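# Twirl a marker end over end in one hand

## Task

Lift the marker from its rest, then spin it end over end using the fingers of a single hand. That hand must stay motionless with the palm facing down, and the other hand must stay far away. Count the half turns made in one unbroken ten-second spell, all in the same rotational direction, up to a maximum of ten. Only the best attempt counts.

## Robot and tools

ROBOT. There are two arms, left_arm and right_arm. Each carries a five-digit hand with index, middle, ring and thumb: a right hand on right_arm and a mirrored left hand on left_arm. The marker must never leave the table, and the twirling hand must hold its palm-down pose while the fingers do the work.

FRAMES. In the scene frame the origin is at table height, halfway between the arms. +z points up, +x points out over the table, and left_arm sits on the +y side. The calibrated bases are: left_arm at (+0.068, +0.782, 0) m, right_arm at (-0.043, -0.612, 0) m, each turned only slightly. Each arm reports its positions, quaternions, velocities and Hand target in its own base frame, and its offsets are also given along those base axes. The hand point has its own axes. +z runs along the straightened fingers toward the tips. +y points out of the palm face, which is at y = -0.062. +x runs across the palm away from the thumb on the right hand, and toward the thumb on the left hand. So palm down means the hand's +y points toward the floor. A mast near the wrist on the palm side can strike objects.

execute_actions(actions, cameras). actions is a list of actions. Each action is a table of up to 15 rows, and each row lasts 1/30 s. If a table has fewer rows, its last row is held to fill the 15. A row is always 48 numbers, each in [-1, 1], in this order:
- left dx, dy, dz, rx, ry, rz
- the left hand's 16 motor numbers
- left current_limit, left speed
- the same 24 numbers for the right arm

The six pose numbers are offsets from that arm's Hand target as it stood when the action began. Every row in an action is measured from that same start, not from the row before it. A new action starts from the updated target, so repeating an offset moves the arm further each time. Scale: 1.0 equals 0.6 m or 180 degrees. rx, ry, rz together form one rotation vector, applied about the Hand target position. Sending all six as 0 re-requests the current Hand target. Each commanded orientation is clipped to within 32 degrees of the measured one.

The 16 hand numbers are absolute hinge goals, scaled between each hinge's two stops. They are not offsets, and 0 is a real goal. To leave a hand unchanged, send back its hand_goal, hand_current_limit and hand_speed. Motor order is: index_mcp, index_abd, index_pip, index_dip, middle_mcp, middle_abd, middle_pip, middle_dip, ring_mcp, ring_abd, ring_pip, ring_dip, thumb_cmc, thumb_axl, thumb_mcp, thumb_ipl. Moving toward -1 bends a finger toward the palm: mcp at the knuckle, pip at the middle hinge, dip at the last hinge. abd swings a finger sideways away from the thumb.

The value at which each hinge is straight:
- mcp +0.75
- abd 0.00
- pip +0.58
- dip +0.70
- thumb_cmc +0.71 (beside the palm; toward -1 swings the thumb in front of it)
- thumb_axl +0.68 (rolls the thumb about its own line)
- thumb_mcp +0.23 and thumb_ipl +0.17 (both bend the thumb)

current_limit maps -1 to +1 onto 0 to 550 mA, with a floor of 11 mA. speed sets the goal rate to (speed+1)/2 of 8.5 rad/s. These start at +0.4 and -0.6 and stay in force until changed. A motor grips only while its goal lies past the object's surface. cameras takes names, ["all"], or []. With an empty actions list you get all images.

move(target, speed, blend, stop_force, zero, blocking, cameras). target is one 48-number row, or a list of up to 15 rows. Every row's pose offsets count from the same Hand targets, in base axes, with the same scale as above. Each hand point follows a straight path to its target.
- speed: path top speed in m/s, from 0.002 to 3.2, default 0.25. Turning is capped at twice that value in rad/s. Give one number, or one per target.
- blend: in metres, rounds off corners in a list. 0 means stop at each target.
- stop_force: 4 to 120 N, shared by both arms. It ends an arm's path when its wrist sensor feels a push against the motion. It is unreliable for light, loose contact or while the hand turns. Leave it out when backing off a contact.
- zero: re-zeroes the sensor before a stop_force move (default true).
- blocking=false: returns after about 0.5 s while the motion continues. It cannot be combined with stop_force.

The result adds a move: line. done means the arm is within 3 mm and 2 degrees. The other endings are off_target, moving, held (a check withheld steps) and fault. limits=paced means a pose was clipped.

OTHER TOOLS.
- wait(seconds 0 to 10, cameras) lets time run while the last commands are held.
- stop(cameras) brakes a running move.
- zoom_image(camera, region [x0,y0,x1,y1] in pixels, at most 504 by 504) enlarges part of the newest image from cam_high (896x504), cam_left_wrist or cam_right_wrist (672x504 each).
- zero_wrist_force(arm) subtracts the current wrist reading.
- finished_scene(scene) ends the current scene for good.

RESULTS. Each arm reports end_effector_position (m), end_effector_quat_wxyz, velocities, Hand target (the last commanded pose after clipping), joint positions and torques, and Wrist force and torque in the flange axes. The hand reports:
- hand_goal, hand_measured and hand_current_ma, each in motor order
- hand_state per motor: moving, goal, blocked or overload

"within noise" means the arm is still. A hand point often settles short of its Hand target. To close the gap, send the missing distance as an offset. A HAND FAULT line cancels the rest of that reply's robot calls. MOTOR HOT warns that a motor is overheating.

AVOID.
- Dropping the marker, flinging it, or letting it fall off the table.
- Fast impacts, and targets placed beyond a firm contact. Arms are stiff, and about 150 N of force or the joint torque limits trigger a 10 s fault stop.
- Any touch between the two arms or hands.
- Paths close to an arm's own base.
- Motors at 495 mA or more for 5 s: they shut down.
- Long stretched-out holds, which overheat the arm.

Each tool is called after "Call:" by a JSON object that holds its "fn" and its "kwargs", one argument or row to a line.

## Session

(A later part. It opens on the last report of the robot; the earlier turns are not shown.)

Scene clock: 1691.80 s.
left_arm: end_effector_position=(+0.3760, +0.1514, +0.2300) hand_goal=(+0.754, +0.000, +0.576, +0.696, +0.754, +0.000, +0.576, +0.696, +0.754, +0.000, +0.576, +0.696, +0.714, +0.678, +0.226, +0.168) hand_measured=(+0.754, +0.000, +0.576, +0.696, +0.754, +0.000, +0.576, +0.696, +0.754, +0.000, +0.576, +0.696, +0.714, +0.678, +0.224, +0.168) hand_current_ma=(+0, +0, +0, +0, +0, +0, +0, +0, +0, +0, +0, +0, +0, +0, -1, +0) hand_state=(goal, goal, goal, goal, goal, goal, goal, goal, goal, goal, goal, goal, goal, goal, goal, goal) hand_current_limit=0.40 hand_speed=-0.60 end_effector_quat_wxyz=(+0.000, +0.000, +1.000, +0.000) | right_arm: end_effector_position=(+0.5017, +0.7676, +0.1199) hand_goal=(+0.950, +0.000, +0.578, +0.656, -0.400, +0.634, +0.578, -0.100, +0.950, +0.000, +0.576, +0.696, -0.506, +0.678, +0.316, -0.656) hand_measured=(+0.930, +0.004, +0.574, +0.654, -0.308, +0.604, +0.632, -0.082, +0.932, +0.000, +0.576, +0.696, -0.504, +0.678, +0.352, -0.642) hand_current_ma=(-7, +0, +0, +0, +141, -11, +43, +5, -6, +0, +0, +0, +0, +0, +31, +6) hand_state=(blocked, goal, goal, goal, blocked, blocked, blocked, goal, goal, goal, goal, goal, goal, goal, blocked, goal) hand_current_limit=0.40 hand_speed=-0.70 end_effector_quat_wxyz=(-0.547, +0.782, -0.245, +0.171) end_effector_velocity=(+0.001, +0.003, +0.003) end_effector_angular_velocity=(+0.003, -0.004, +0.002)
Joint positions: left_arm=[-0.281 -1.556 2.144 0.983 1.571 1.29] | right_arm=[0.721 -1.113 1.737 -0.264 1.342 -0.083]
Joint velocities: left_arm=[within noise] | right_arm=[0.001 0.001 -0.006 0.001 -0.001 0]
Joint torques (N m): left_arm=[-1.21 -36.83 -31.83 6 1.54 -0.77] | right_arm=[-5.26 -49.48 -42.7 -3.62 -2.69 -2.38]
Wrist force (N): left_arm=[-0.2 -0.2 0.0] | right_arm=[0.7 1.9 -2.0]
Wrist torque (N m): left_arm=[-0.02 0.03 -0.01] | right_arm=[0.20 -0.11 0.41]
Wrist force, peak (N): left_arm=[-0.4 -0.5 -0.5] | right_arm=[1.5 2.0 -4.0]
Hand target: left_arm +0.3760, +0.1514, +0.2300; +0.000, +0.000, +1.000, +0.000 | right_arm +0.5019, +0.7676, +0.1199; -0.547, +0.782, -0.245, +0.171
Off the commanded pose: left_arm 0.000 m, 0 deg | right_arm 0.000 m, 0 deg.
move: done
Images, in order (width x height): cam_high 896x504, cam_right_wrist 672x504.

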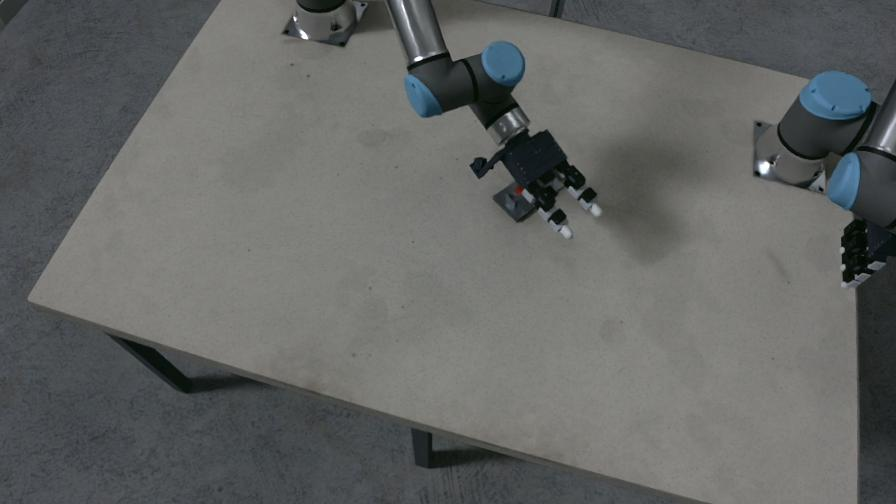

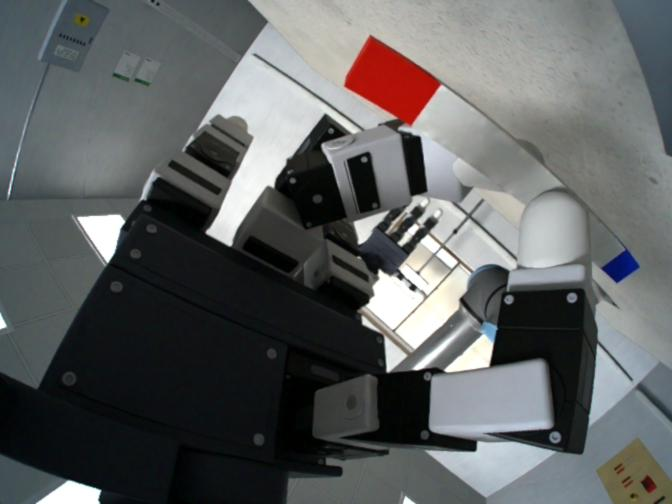

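Call:
{"fn": "move", "kwargs": {
  "target": [0,0,0,0,0,0,0.754,0,0.576,0.696,0.754,0,0.576,0.696,0.754,0,0.576,0.696,0.714,0.678,0.226,0.168,0.4,-0.6,0,0,-0.06,0,0,0,0.95,0.0,0.577,0.656,-0.4,0.633,0.577,-0.101,0.95,0,0.576,0.696,-0.506,0.677,0.315,-0.657,0.4,-0.7],
  "speed": 0.08,
  "cameras": ["cam_right_wrist", "cam_high"]
}}

Call:
{"fn": "zoom_image", "kwargs": {
  "camera": "cam_high",
  "region": [480, 150, 580, 225]
}}

Scene clock: 1723.53 s.
left_arm: end_effector_position=(+0.3760, +0.1514, +0.2300) hand_goal=(+0.754, +0.000, +0.576, +0.696, +0.754, +0.000, +0.576, +0.696, +0.754, +0.000, +0.576, +0.696, +0.714, +0.678, +0.226, +0.168) hand_measured=(+0.754, +0.000, +0.576, +0.696, +0.754, +0.000, +0.576, +0.696, +0.754, +0.000, +0.576, +0.696, +0.714, +0.678, +0.224, +0.168) hand_current_ma=(+0, +0, +0, +0, +0, +0, +0, +0, +0, +0, +0, +0, +0, +0, -1, +0) hand_state=(goal, goal, goal, goal, goal, goal, goal, goal, goal, goal, goal, goal, goal, goal, goal, goal) hand_current_limit=0.40 hand_speed=-0.60 end_effector_quat_wxyz=(+0.000, +0.000, +1.000, +0.000) | right_arm: end_effector_position=(+0.5018, +0.7676, +0.0838) hand_goal=(+0.950, +0.000, +0.578, +0.656, -0.400, +0.634, +0.578, -0.100, +0.950, +0.000, +0.576, +0.696, -0.506, +0.678, +0.316, -0.656) hand_measured=(+0.930, +0.004, +0.574, +0.654, -0.308, +0.604, +0.632, -0.082, +0.932, +0.000, +0.576, +0.696, -0.504, +0.678, +0.352, -0.642) hand_current_ma=(-7, +0, +0, +0, +141, -11, +43, +5, -6, +0, +0, +0, +0, +0, +31, +6) hand_state=(blocked, goal, goal, goal, blocked, blocked, blocked, goal, goal, goal, goal, goal, goal, goal, blocked, goal) hand_current_limit=0.40 hand_speed=-0.70 end_effector_quat_wxyz=(-0.547, +0.782, -0.245, +0.171)
Joint positions: left_arm=[-0.281 -1.556 2.144 0.983 1.571 1.29] | right_arm=[0.721 -1.076 1.757 -0.321 1.342 -0.083]
Joint torques (N m): left_arm=[-0.36 -39.24 -31.78 5.98 1.55 -1.2] | right_arm=[-18.06 -82.1 -39.75 3.23 -3.5 -1.26]
Wrist force (N): left_arm=[-0.3 -0.2 0.2] | right_arm=[0.5 1.7 -2.1]
Wrist torque (N m): left_arm=[-0.04 0.04 -0.01] | right_arm=[0.21 -0.07 0.38]
Wrist force, peak (N): left_arm=[-0.2 -0.6 -0.4] | right_arm=[0.6 2.9 -1.9]
Hand target: left_arm +0.3760, +0.1514, +0.2300; +0.000, +0.000, +1.000, +0.000 | right_arm +0.5019, +0.7676, +0.0839; -0.547, +0.782, -0.245, +0.171
Off the commanded pose: left_arm 0.000 m, 0 deg | right_arm 0.000 m, 0 deg.
move: done
Images, in order (width x height): cam_high 896x504, cam_right_wrist 672x504.

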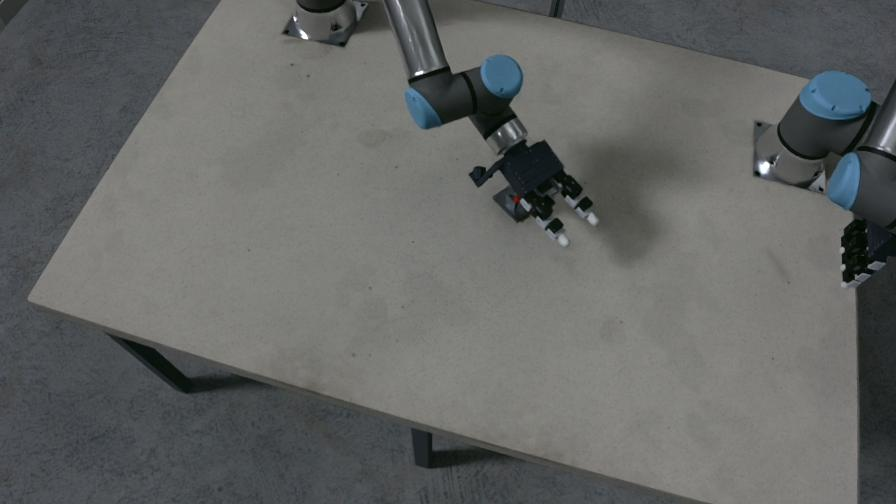

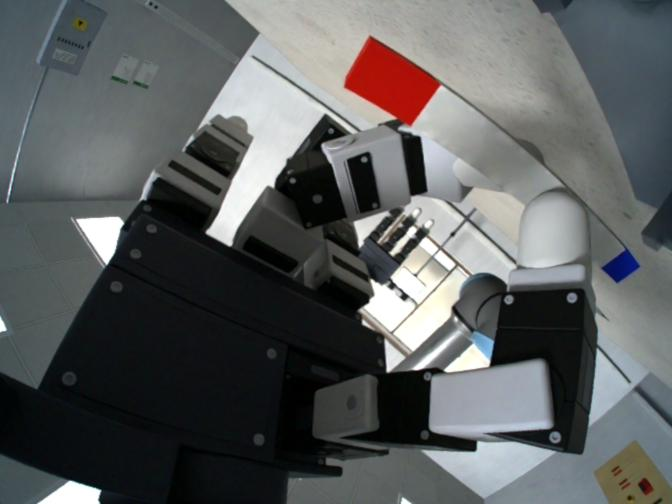

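Scaled by 5.040 from the camera's 896x504 image, which has a finer 1280x720 frame.

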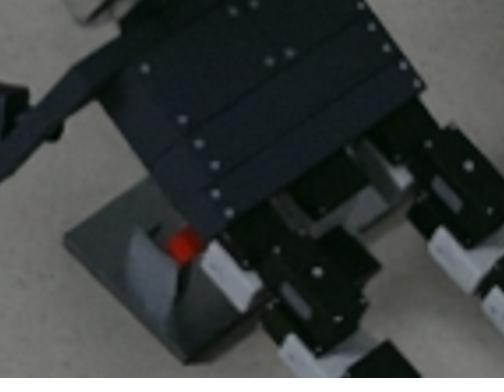

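Call:
{"fn": "zoom_image", "kwargs": {
  "camera": "cam_right_wrist",
  "region": [504, 120, 672, 320]
}}

Call:
{"fn": "zoom_image", "kwargs": {
  "camera": "cam_high",
  "region": [490, 180, 530, 220]
}}

Scaled by 2.520 from the camera's 672x504 image, which has a finer 960x720 frame.

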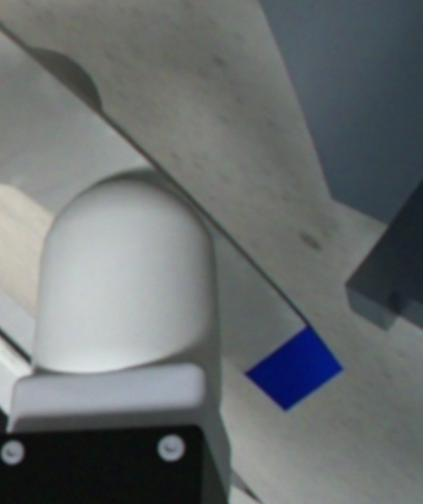

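Scaled by 12.600 from the camera's 896x504 image, which has a finer 1280x720 frame.

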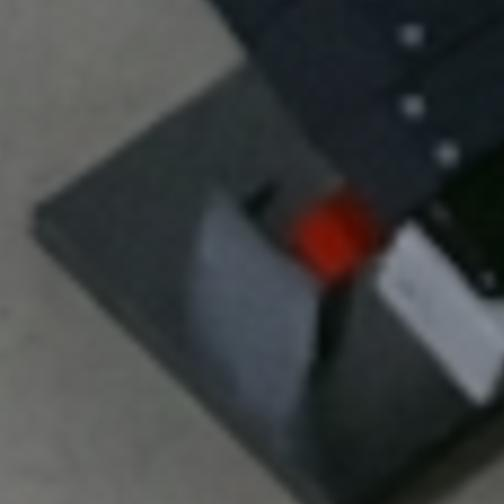

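Call:
{"fn": "move", "kwargs": {
  "target": [
    [0,0,0,0,0,0,0.754,0,0.576,0.696,0.754,0,0.576,0.696,0.754,0,0.576,0.696,0.714,0.678,0.226,0.168,0.4,-0.6,0,0,0.1,0,0,0,0.95,0.0,0.577,0.656,-0.4,0.633,0.577,-0.101,0.95,0,0.576,0.696,-0.506,0.677,0.315,-0.657,0.4,-0.7],
    [0,0,0,0,0,0,0.754,0,0.576,0.696,0.754,0,0.576,0.696,0.754,0,0.576,0.696,0.714,0.678,0.226,0.168,0.4,-0.6,-0.004,-0.358,0.11,0.091,-0.0637,0,0.95,0.0,0.577,0.656,-0.4,0.633,0.577,-0.101,0.95,0,0.576,0.696,-0.506,0.677,0.315,-0.657,0.4,-0.7]
  ],
  "speed": [0.15, 0.2],
  "blend": [0.02, 0],
  "cameras": ["cam_right_wrist", "cam_high"]
}}

Call:
{"fn": "zoom_image", "kwargs": {
  "camera": "cam_right_wrist",
  "region": [472, 0, 672, 200]
}}

Call:
{"fn": "zoom_image", "kwargs": {
  "camera": "cam_high",
  "region": [480, 150, 580, 230]
}}

Scene clock: 1850.07 s.
left_arm: end_effector_position=(+0.3760, +0.1514, +0.2300) hand_goal=(+0.754, +0.000, +0.576, +0.696, +0.754, +0.000, +0.576, +0.696, +0.754, +0.000, +0.576, +0.696, +0.714, +0.678, +0.226, +0.168) hand_measured=(+0.754, +0.000, +0.576, +0.696, +0.754, +0.000, +0.576, +0.696, +0.754, +0.000, +0.576, +0.696, +0.714, +0.678, +0.224, +0.168) hand_current_ma=(+0, +0, +0, +0, +0, +0, +0, +0, +0, +0, +0, +0, +0, +0, -1, +0) hand_state=(goal, goal, goal, goal, goal, goal, goal, goal, goal, goal, goal, goal, goal, goal, goal, goal) hand_current_limit=0.40 hand_speed=-0.60 end_effector_quat_wxyz=(+0.000, +0.000, +1.000, +0.000) | right_arm: end_effector_position=(+0.4995, +0.5529, +0.1499) hand_goal=(+0.950, +0.000, +0.578, +0.656, -0.400, +0.634, +0.578, -0.100, +0.950, +0.000, +0.576, +0.696, -0.506, +0.678, +0.316, -0.656) hand_measured=(+0.930, +0.002, +0.574, +0.654, -0.308, +0.604, +0.632, -0.082, +0.932, +0.000, +0.576, +0.696, -0.504, +0.678, +0.352, -0.642) hand_current_ma=(-7, +0, +0, +0, +141, -11, +43, +5, -6, +0, +0, +0, +0, +0, +31, +6) hand_state=(goal, goal, goal, goal, blocked, blocked, blocked, goal, goal, goal, goal, goal, goal, goal, blocked, goal) hand_current_limit=0.40 hand_speed=-0.70 end_effector_quat_wxyz=(+0.675, -0.675, +0.211, -0.211)
Joint positions: left_arm=[-0.281 -1.556 2.144 0.983 1.571 1.29] | right_arm=[0.378 -1.408 2.26 -0.851 0.984 0]
Joint torques (N m): left_arm=[-0.75 -38.26 -31.81 6.14 1.46 -1.28] | right_arm=[-20.63 -48.59 -21.94 -5.15 -3.1 -0.36]
Wrist force (N): left_arm=[0.0 -0.5 -0.1] | right_arm=[0.9 1.8 -3.1]
Wrist torque (N m): left_arm=[-0.05 0.00 0.01] | right_arm=[0.21 -0.10 0.37]
Wrist force, peak (N): left_arm=[-0.2 -0.6 -0.2] | right_arm=[2.2 2.1 -5.4]
Hand target: left_arm +0.3760, +0.1514, +0.2300; +0.000, +0.000, +1.000, +0.000 | right_arm +0.4995, +0.5528, +0.1499; +0.675, -0.675, +0.211, -0.211
Off the commanded pose: left_arm 0.000 m, 0 deg | right_arm 0.000 m, 0 deg.
move: done
Images, in order (width x height): cam_high 896x504, cam_right_wrist 672x504.

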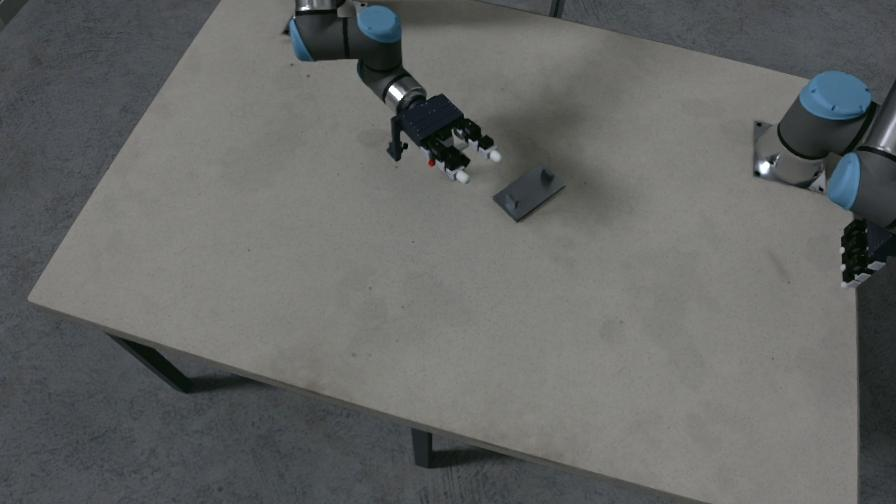

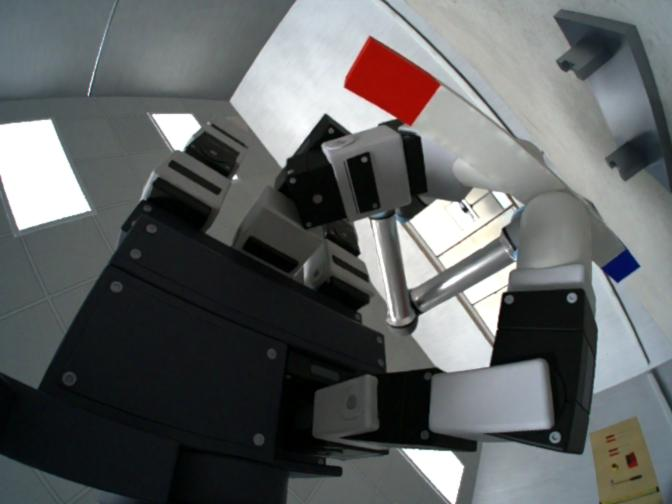

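Scaled by 2.520 from the camera's 672x504 image, which has a finer 960x720 frame.

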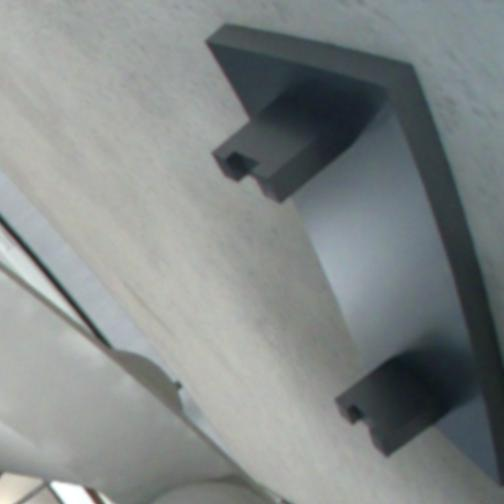

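Scaled by 5.040 from the camera's 896x504 image, which has a finer 1280x720 frame.

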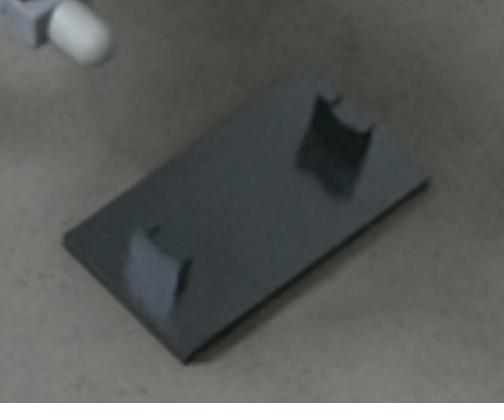

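Call:
{"fn": "zoom_image", "kwargs": {
  "camera": "cam_high",
  "region": [410, 130, 510, 190]
}}

Scaled by 5.040 from the camera's 896x504 image, which has a finer 1280x720 frame.

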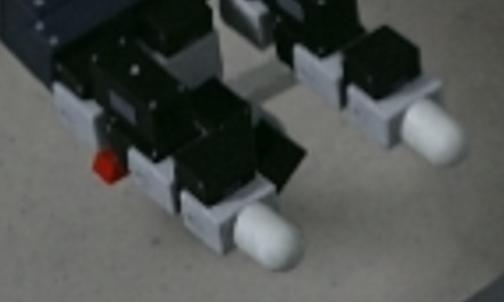

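Call:
{"fn": "move", "kwargs": {
  "target": [
    [0,0,0,0,0,0,0.754,0,0.576,0.696,0.754,0,0.576,0.696,0.754,0,0.576,0.696,0.714,0.678,0.226,0.168,0.4,-0.6,-0.0105,0.3315,-0.03,-0.091,0.0637,0,0.95,0.0,0.577,0.656,-0.4,0.633,0.577,-0.101,0.95,0,0.576,0.696,-0.506,0.677,0.315,-0.657,0.4,-0.7],
    [0,0,0,0,0,0,0.754,0,0.576,0.696,0.754,0,0.576,0.696,0.754,0,0.576,0.696,0.714,0.678,0.226,0.168,0.4,-0.6,-0.0105,0.3315,-0.12,-0.091,0.0637,0,0.95,0.0,0.577,0.656,-0.4,0.633,0.577,-0.101,0.95,0,0.576,0.696,-0.506,0.677,0.315,-0.657,0.4,-0.7]
  ],
  "speed": [0.2, 0.1],
  "blend": [0.02, 0],
  "cameras": ["cam_right_wrist", "cam_high"]
}}

Call:
{"fn": "zoom_image", "kwargs": {
  "camera": "cam_high",
  "region": [480, 165, 560, 225]
}}

Call:
{"fn": "zoom_image", "kwargs": {
  "camera": "cam_right_wrist",
  "region": [336, 0, 672, 300]
}}

Scene clock: 1896.43 s.
left_arm: end_effector_position=(+0.3760, +0.1514, +0.2300) hand_goal=(+0.754, +0.000, +0.576, +0.696, +0.754, +0.000, +0.576, +0.696, +0.754, +0.000, +0.576, +0.696, +0.714, +0.678, +0.226, +0.168) hand_measured=(+0.754, +0.000, +0.576, +0.696, +0.754, +0.000, +0.576, +0.696, +0.754, +0.000, +0.576, +0.696, +0.714, +0.678, +0.224, +0.168) hand_current_ma=(+0, +0, +0, +0, +0, +0, +0, +0, +0, +0, +0, +0, +0, +0, -1, +0) hand_state=(goal, goal, goal, goal, goal, goal, goal, goal, goal, goal, goal, goal, goal, goal, goal, goal) hand_current_limit=0.40 hand_speed=-0.60 end_effector_quat_wxyz=(+0.000, +0.000, +1.000, +0.000) | right_arm: end_effector_position=(+0.4931, +0.7517, +0.0779) hand_goal=(+0.950, +0.000, +0.578, +0.656, -0.400, +0.634, +0.578, -0.100, +0.950, +0.000, +0.576, +0.696, -0.506, +0.678, +0.316, -0.656) hand_measured=(+0.930, +0.002, +0.574, +0.654, -0.308, +0.604, +0.632, -0.082, +0.932, +0.000, +0.576, +0.696, -0.504, +0.678, +0.352, -0.642) hand_current_ma=(-6, +0, +0, +0, +141, -11, +43, +5, -6, +0, +0, +0, +0, +0, +31, +6) hand_state=(goal, goal, goal, goal, blocked, blocked, blocked, goal, goal, goal, goal, goal, goal, goal, blocked, goal) hand_current_limit=0.40 hand_speed=-0.70 end_effector_quat_wxyz=(-0.547, +0.782, -0.245, +0.171)
Joint positions: left_arm=[-0.281 -1.556 2.144 0.983 1.571 1.29] | right_arm=[0.712 -1.094 1.799 -0.345 1.334 -0.086]
Joint torques (N m): left_arm=[-0.77 -36.6 -32.46 5.85 1.52 -1.31] | right_arm=[-20.05 -67.86 -38.68 1.92 -2 2.65]
Wrist force (N): left_arm=[0.0 -0.1 -0.1] | right_arm=[0.9 2.2 -1.9]
Wrist torque (N m): left_arm=[-0.02 0.00 0.01] | right_arm=[0.24 -0.14 0.43]
Wrist force, peak (N): left_arm=[-0.1 -0.6 -0.4] | right_arm=[2.5 2.1 -4.9]
Hand target: left_arm +0.3760, +0.1514, +0.2300; +0.000, +0.000, +1.000, +0.000 | right_arm +0.4932, +0.7517, +0.0779; -0.547, +0.782, -0.245, +0.171
Off the commanded pose: left_arm 0.000 m, 0 deg | right_arm 0.000 m, 0 deg.
move: done
Images, in order (width x height): cam_high 896x504, cam_right_wrist 672x504.

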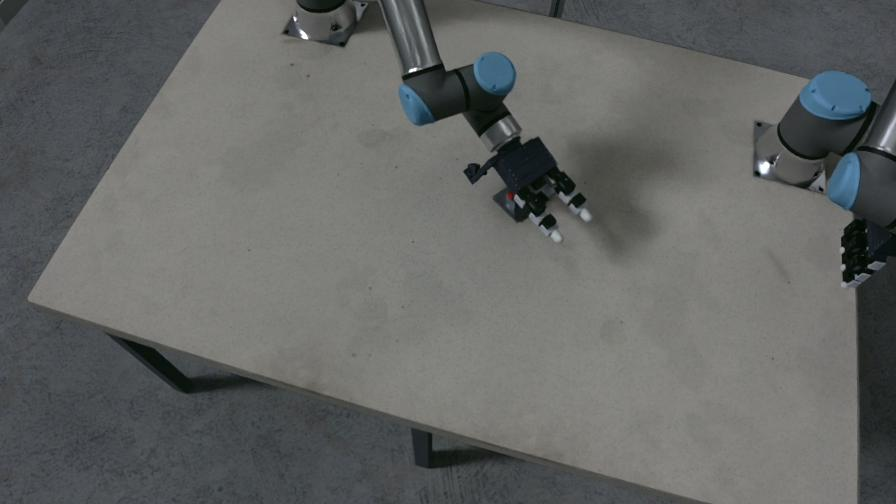

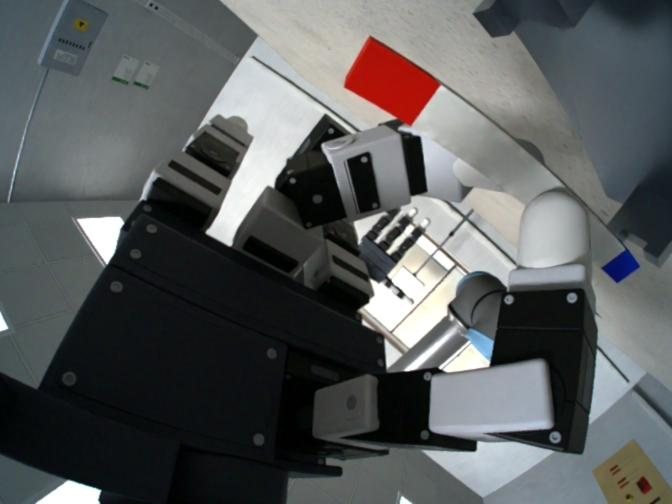

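Scaled by 6.300 from the camera's 896x504 image, which has a finer 1280x720 frame.

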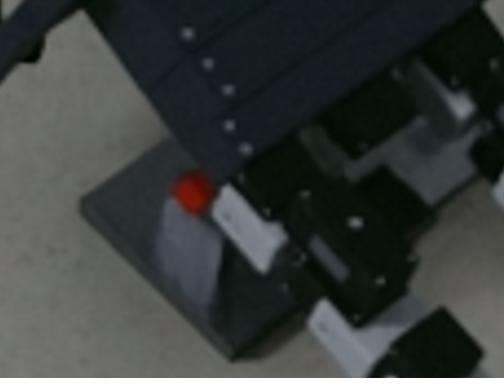

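Scaled by 1.500 from the camera's 672x504 image, which has a finer 960x720 frame.

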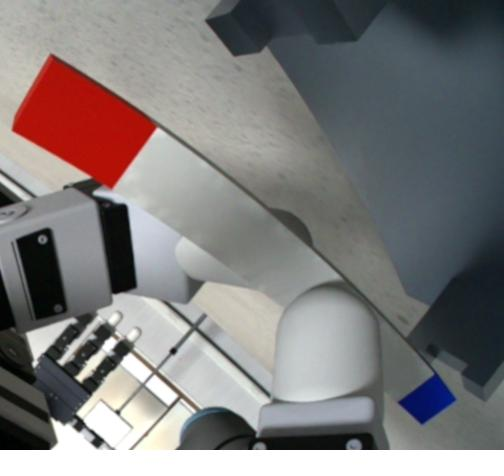

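Call:
{"fn": "move", "kwargs": {
  "target": [0,0,0,0,0,0,0.754,0,0.576,0.696,0.754,0,0.576,0.696,0.754,0,0.576,0.696,0.714,0.678,0.226,0.168,0.4,-0.6,-0.0013,-0.0022,-0.02,0,0,0,0.95,0.0,0.577,0.656,-0.4,0.633,0.577,-0.101,0.95,0,0.576,0.696,-0.506,0.677,0.315,-0.657,0.4,-0.7],
  "speed": 0.04,
  "stop_force": 8,
  "cameras": ["cam_right_wrist", "cam_high"]
}}

Call:
{"fn": "zoom_image", "kwargs": {
  "camera": "cam_high",
  "region": [480, 165, 560, 225]
}}

Call:
{"fn": "zoom_image", "kwargs": {
  "camera": "cam_right_wrist",
  "region": [336, 0, 672, 300]
}}

Scene clock: 1915.03 s.
left_arm: end_effector_position=(+0.3760, +0.1514, +0.2300) hand_goal=(+0.754, +0.000, +0.576, +0.696, +0.754, +0.000, +0.576, +0.696, +0.754, +0.000, +0.576, +0.696, +0.714, +0.678, +0.226, +0.168) hand_measured=(+0.754, +0.000, +0.576, +0.696, +0.754, +0.000, +0.576, +0.696, +0.754, +0.000, +0.576, +0.696, +0.714, +0.678, +0.224, +0.168) hand_current_ma=(+0, +0, +0, +0, +0, +0, +0, +0, +0, +0, +0, +0, +0, +0, -1, +0) hand_state=(goal, goal, goal, goal, goal, goal, goal, goal, goal, goal, goal, goal, goal, goal, goal, goal) hand_current_limit=0.40 hand_speed=-0.60 end_effector_quat_wxyz=(+0.000, +0.000, +1.000, +0.000) | right_arm: end_effector_position=(+0.4924, +0.7504, +0.0659) hand_goal=(+0.950, +0.000, +0.578, +0.656, -0.400, +0.634, +0.578, -0.100, +0.950, +0.000, +0.576, +0.696, -0.506, +0.678, +0.316, -0.656) hand_measured=(+0.930, +0.002, +0.574, +0.654, -0.308, +0.604, +0.632, -0.082, +0.932, +0.000, +0.576, +0.696, -0.504, +0.678, +0.352, -0.642) hand_current_ma=(-6, +0, +0, +0, +141, -11, +43, +5, -6, +0, +0, +0, +0, +0, +31, +6) hand_state=(goal, goal, goal, goal, blocked, blocked, blocked, goal, goal, goal, goal, goal, goal, goal, blocked, goal) hand_current_limit=0.40 hand_speed=-0.70 end_effector_quat_wxyz=(-0.547, +0.782, -0.245, +0.171)
Joint positions: left_arm=[-0.281 -1.556 2.144 0.983 1.571 1.29] | right_arm=[0.711 -1.083 1.809 -0.366 1.333 -0.087]
Joint torques (N m): left_arm=[-0.13 -37.77 -33.22 5.77 1.3 -1.35] | right_arm=[-11.42 -81.17 -39.13 3.53 -2.54 -2.49]
Wrist force (N): left_arm=[-0.1 -0.4 -0.3] | right_arm=[0.8 1.9 -2.0]
Wrist torque (N m): left_arm=[-0.02 0.00 0.00] | right_arm=[0.21 -0.11 0.42]
Wrist force, peak (N): left_arm=[-0.3 -0.5 0.1] | right_arm=[0.9 2.3 -2.2]
Hand target: left_arm +0.3760, +0.1514, +0.2300; +0.000, +0.000, +1.000, +0.000 | right_arm +0.4924, +0.7504, +0.0659; -0.547, +0.782, -0.245, +0.171
Off the commanded pose: left_arm 0.000 m, 0 deg | right_arm 0.000 m, 0 deg.
move: done
Images, in order (width x height): cam_high 896x504, cam_right_wrist 672x504.

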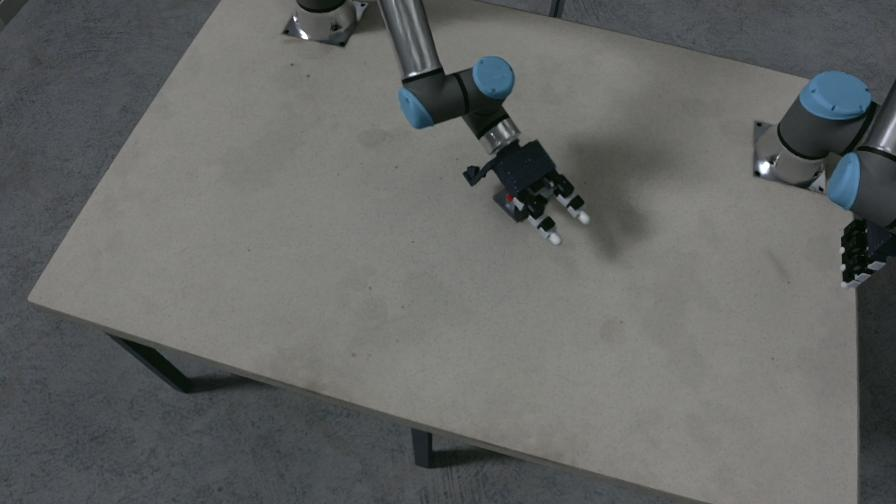

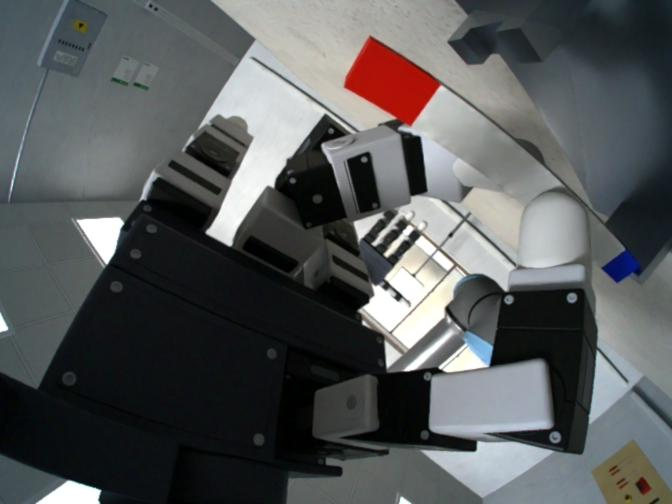

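Scaled by 6.300 from the camera's 896x504 image, which has a finer 1280x720 frame.

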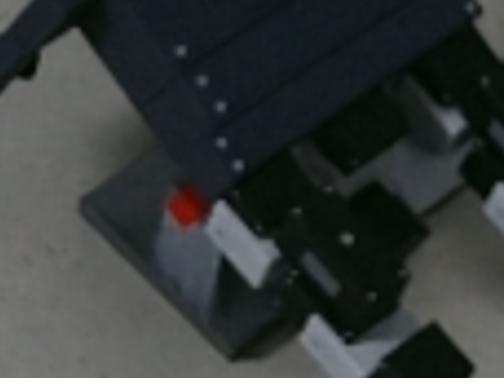

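Scaled by 1.500 from the camera's 672x504 image, which has a finer 960x720 frame.

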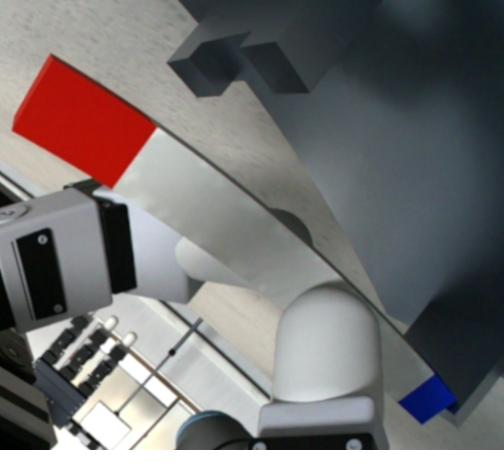

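Call:
{"fn": "move", "kwargs": {
  "target": [0,0,0,0,0,0,0.754,0,0.576,0.696,0.754,0,0.576,0.696,0.754,0,0.576,0.696,0.714,0.678,0.226,0.168,0.4,-0.6,0,0,-0.01,0,0,0,0.95,0.0,0.577,0.656,-0.4,0.633,0.577,-0.101,0.95,0,0.576,0.696,-0.506,0.677,0.315,-0.657,0.4,-0.7],
  "speed": 0.02,
  "stop_force": 6,
  "cameras": ["cam_right_wrist", "cam_high"]
}}

Call:
{"fn": "zoom_image", "kwargs": {
  "camera": "cam_high",
  "region": [480, 165, 560, 225]
}}

Call:
{"fn": "zoom_image", "kwargs": {
  "camera": "cam_right_wrist",
  "region": [336, 0, 672, 300]
}}

Scene clock: 1931.93 s.
left_arm: end_effector_position=(+0.3760, +0.1514, +0.2300) hand_goal=(+0.754, +0.000, +0.576, +0.696, +0.754, +0.000, +0.576, +0.696, +0.754, +0.000, +0.576, +0.696, +0.714, +0.678, +0.226, +0.168) hand_measured=(+0.754, +0.000, +0.576, +0.696, +0.754, +0.000, +0.576, +0.696, +0.754, +0.000, +0.576, +0.696, +0.714, +0.678, +0.224, +0.168) hand_current_ma=(+0, +0, +0, +0, +0, +0, +0, +0, +0, +0, +0, +0, +0, +0, -1, +0) hand_state=(goal, goal, goal, goal, goal, goal, goal, goal, goal, goal, goal, goal, goal, goal, goal, goal) hand_current_limit=0.40 hand_speed=-0.60 end_effector_quat_wxyz=(+0.000, +0.000, +1.000, +0.000) | right_arm: end_effector_position=(+0.4924, +0.7504, +0.0599) hand_goal=(+0.950, +0.000, +0.578, +0.656, -0.400, +0.634, +0.578, -0.100, +0.950, +0.000, +0.576, +0.696, -0.506, +0.678, +0.316, -0.656) hand_measured=(+0.930, +0.002, +0.574, +0.654, -0.308, +0.604, +0.632, -0.082, +0.932, +0.000, +0.576, +0.696, -0.504, +0.678, +0.352, -0.642) hand_current_ma=(-6, +0, +0, +0, +141, -11, +43, +5, -6, +0, +0, +0, +0, +0, +31, +6) hand_state=(goal, goal, goal, goal, blocked, blocked, blocked, goal, goal, goal, goal, goal, goal, goal, blocked, goal) hand_current_limit=0.40 hand_speed=-0.70 end_effector_quat_wxyz=(-0.547, +0.782, -0.245, +0.171)
Joint positions: left_arm=[-0.281 -1.556 2.144 0.983 1.571 1.29] | right_arm=[0.711 -1.076 1.811 -0.375 1.333 -0.087]
Joint torques (N m): left_arm=[0.4 -38.96 -32.65 5.86 1.34 -1.39] | right_arm=[15.5 -82.36 -38.51 3.45 1.74 -2.07]
Wrist force (N): left_arm=[-0.2 -0.3 0.1] | right_arm=[1.5 1.9 -2.2]
Wrist torque (N m): left_arm=[-0.04 0.03 -0.01] | right_arm=[0.24 -0.13 0.41]
Wrist force, peak (N): left_arm=[-0.1 -0.5 -0.5] | right_arm=[1.4 1.9 -2.5]
Hand target: left_arm +0.3760, +0.1514, +0.2300; +0.000, +0.000, +1.000, +0.000 | right_arm +0.4924, +0.7504, +0.0599; -0.547, +0.782, -0.245, +0.171
Off the commanded pose: left_arm 0.000 m, 0 deg | right_arm 0.000 m, 0 deg.
move: done
Images, in order (width x height): cam_high 896x504, cam_right_wrist 672x504.

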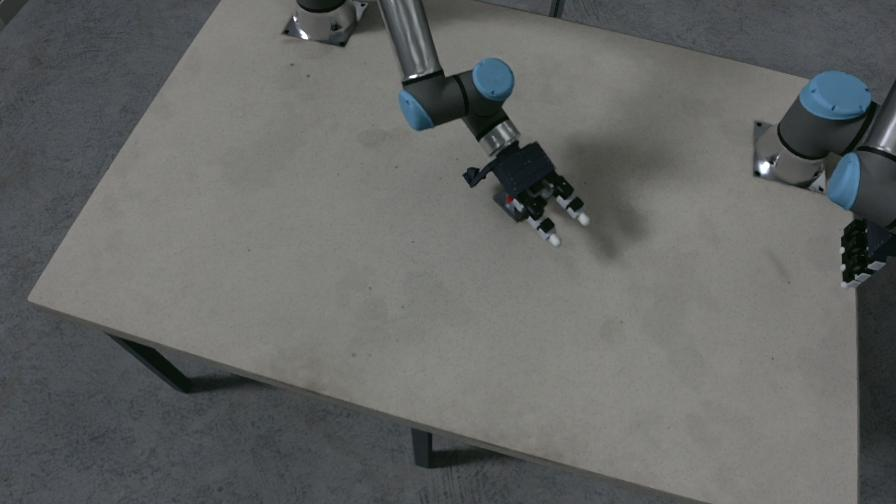

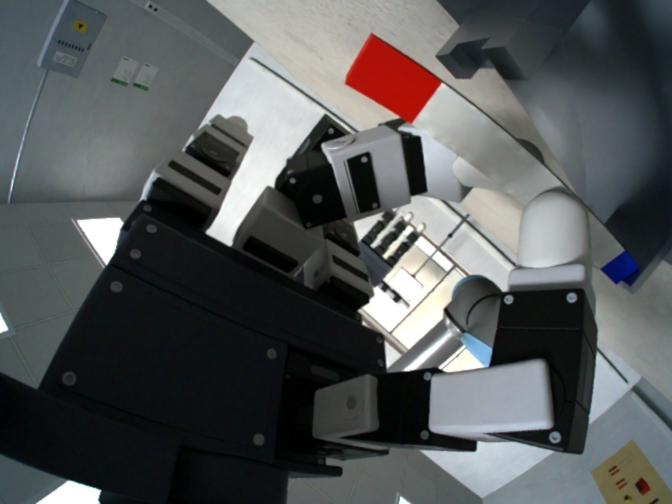

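Scaled by 6.300 from the camera's 896x504 image, which has a finer 1280x720 frame.

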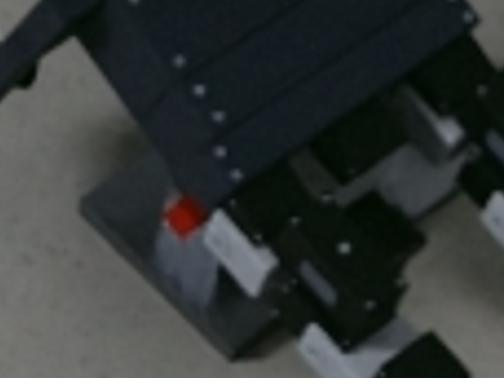

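Scaled by 1.500 from the camera's 672x504 image, which has a finer 960x720 frame.

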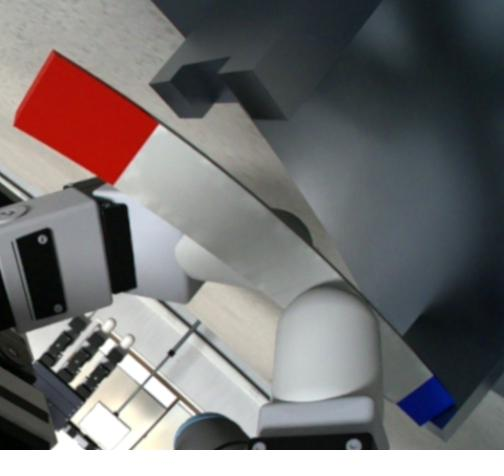

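Call:
{"fn": "zoom_image", "kwargs": {
  "camera": "cam_right_wrist",
  "region": [572, 200, 672, 300]
}}

Call:
{"fn": "zoom_image", "kwargs": {
  "camera": "cam_high",
  "region": [495, 180, 535, 220]
}}

Scaled by 5.040 from the camera's 672x504 image, which has a finer 960x720 frame.

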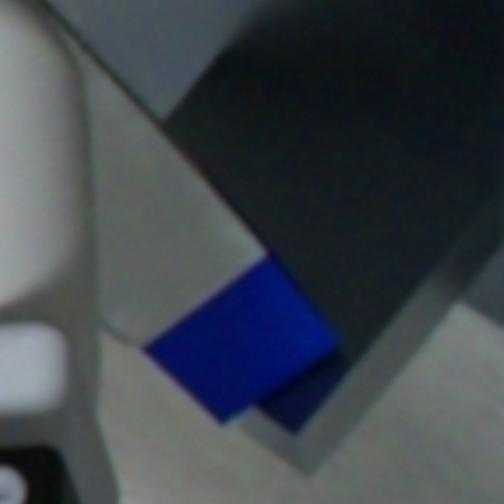

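Scaled by 12.600 from the camera's 896x504 image, which has a finer 1280x720 frame.

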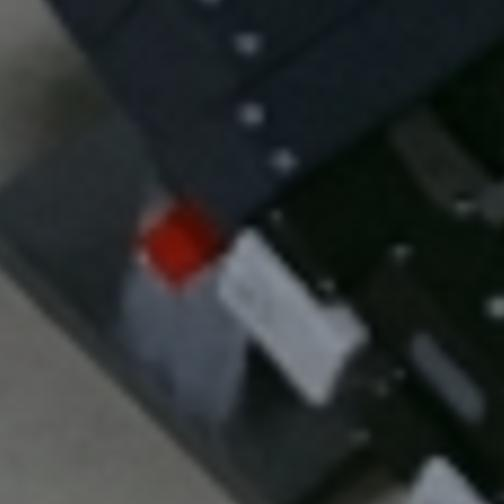

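Call:
{"fn": "move", "kwargs": {
  "target": [0,0,0,0,0,0,0.754,0,0.576,0.696,0.754,0,0.576,0.696,0.754,0,0.576,0.696,0.714,0.678,0.226,0.168,0.4,-0.6,0,0,-0.0067,0,0,0,0.95,0.0,0.577,0.656,-0.4,0.633,0.577,-0.101,0.95,0,0.576,0.696,-0.506,0.677,0.315,-0.657,0.4,-0.7],
  "speed": 0.02,
  "stop_force": 6,
  "cameras": ["cam_right_wrist", "cam_high"]
}}

Call:
{"fn": "zoom_image", "kwargs": {
  "camera": "cam_right_wrist",
  "region": [336, 0, 672, 300]
}}

Call:
{"fn": "zoom_image", "kwargs": {
  "camera": "cam_right_wrist",
  "region": [572, 200, 672, 300]
}}

Call:
{"fn": "zoom_image", "kwargs": {
  "camera": "cam_high",
  "region": [495, 180, 535, 220]
}}

Scene clock: 1954.30 s.
left_arm: end_effector_position=(+0.3760, +0.1514, +0.2300) hand_goal=(+0.754, +0.000, +0.576, +0.696, +0.754, +0.000, +0.576, +0.696, +0.754, +0.000, +0.576, +0.696, +0.714, +0.678, +0.226, +0.168) hand_measured=(+0.754, +0.000, +0.576, +0.696, +0.754, +0.000, +0.576, +0.696, +0.754, +0.000, +0.576, +0.696, +0.714, +0.678, +0.224, +0.168) hand_current_ma=(+0, +0, +0, +0, +0, +0, +0, +0, +0, +0, +0, +0, +0, +0, -1, +0) hand_state=(goal, goal, goal, goal, goal, goal, goal, goal, goal, goal, goal, goal, goal, goal, goal, goal) hand_current_limit=0.40 hand_speed=-0.60 end_effector_quat_wxyz=(+0.000, +0.000, +1.000, +0.000) | right_arm: end_effector_position=(+0.4924, +0.7504, +0.0558) hand_goal=(+0.950, +0.000, +0.578, +0.656, -0.400, +0.634, +0.578, -0.100, +0.950, +0.000, +0.576, +0.696, -0.506, +0.678, +0.316, -0.656) hand_measured=(+0.930, +0.002, +0.574, +0.654, -0.308, +0.602, +0.632, -0.084, +0.932, +0.000, +0.576, +0.696, -0.510, +0.678, +0.352, -0.642) hand_current_ma=(-6, +0, +0, +0, +141, -11, +43, +4, -6, +0, +0, +0, +0, +0, +32, +6) hand_state=(goal, goal, goal, goal, blocked, blocked, blocked, goal, goal, goal, goal, goal, goal, goal, blocked, goal) hand_current_limit=0.40 hand_speed=-0.70 end_effector_quat_wxyz=(-0.547, +0.782, -0.245, +0.171)
Joint positions: left_arm=[-0.281 -1.556 2.144 0.983 1.571 1.29] | right_arm=[0.711 -1.071 1.813 -0.382 1.333 -0.087]
Joint torques (N m): left_arm=[0.21 -37.68 -32.85 5.96 1.5 -1.19] | right_arm=[16.68 -73.35 -28.03 3.32 1.72 0.33]
Wrist force (N): left_arm=[0.1 -0.3 0.1] | right_arm=[3.3 -0.2 -2.9]
Wrist torque (N m): left_arm=[-0.05 -0.01 0.03] | right_arm=[0.13 -0.22 0.42]
Wrist force, peak (N): left_arm=[-0.1 -0.7 -0.1] | right_arm=[3.1 -0.1 -3.1]
Hand target: left_arm +0.3760, +0.1514, +0.2300; +0.000, +0.000, +1.000, +0.000 | right_arm +0.4924, +0.7504, +0.0559; -0.547, +0.782, -0.245, +0.171
Off the commanded pose: left_arm 0.000 m, 0 deg | right_arm 0.000 m, 0 deg.
move: done
Images, in order (width x height): cam_high 896x504, cam_right_wrist 672x504.

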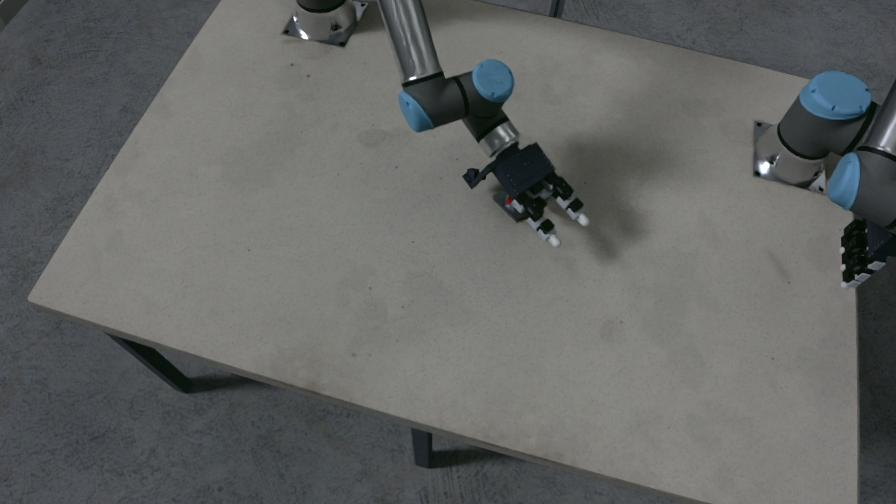

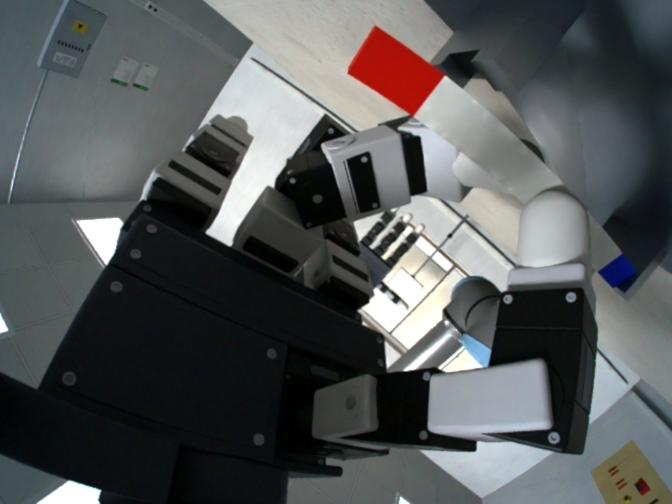

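Scaled by 1.500 from the camera's 672x504 image, which has a finer 960x720 frame.

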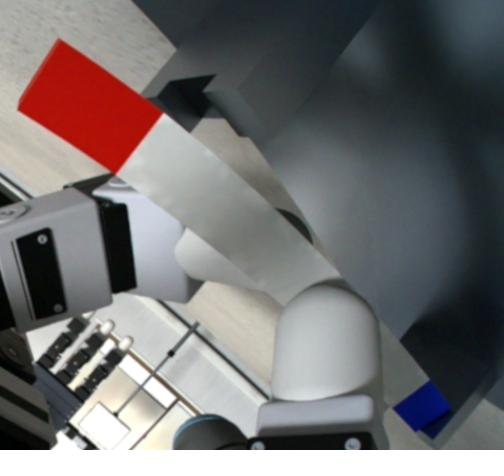

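Scaled by 5.040 from the camera's 672x504 image, which has a finer 960x720 frame.

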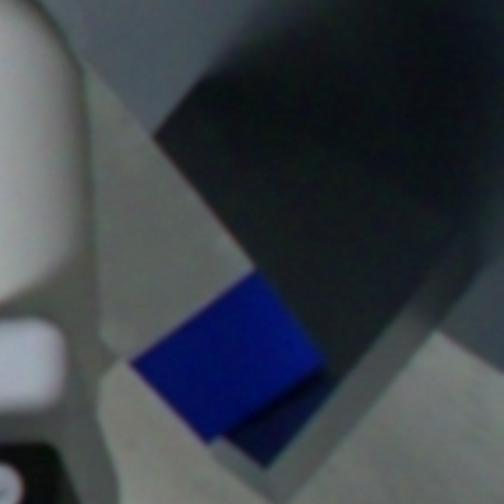

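Scaled by 12.600 from the camera's 896x504 image, which has a finer 1280x720 frame.

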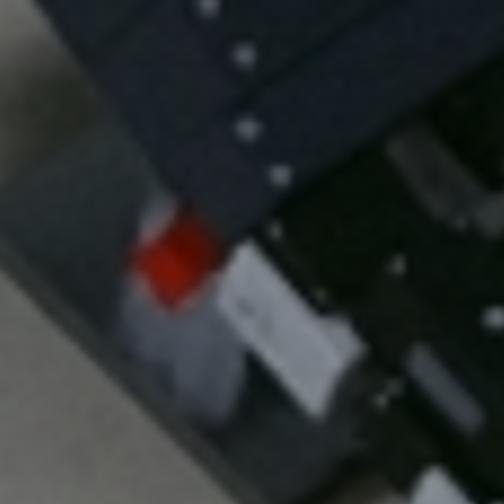

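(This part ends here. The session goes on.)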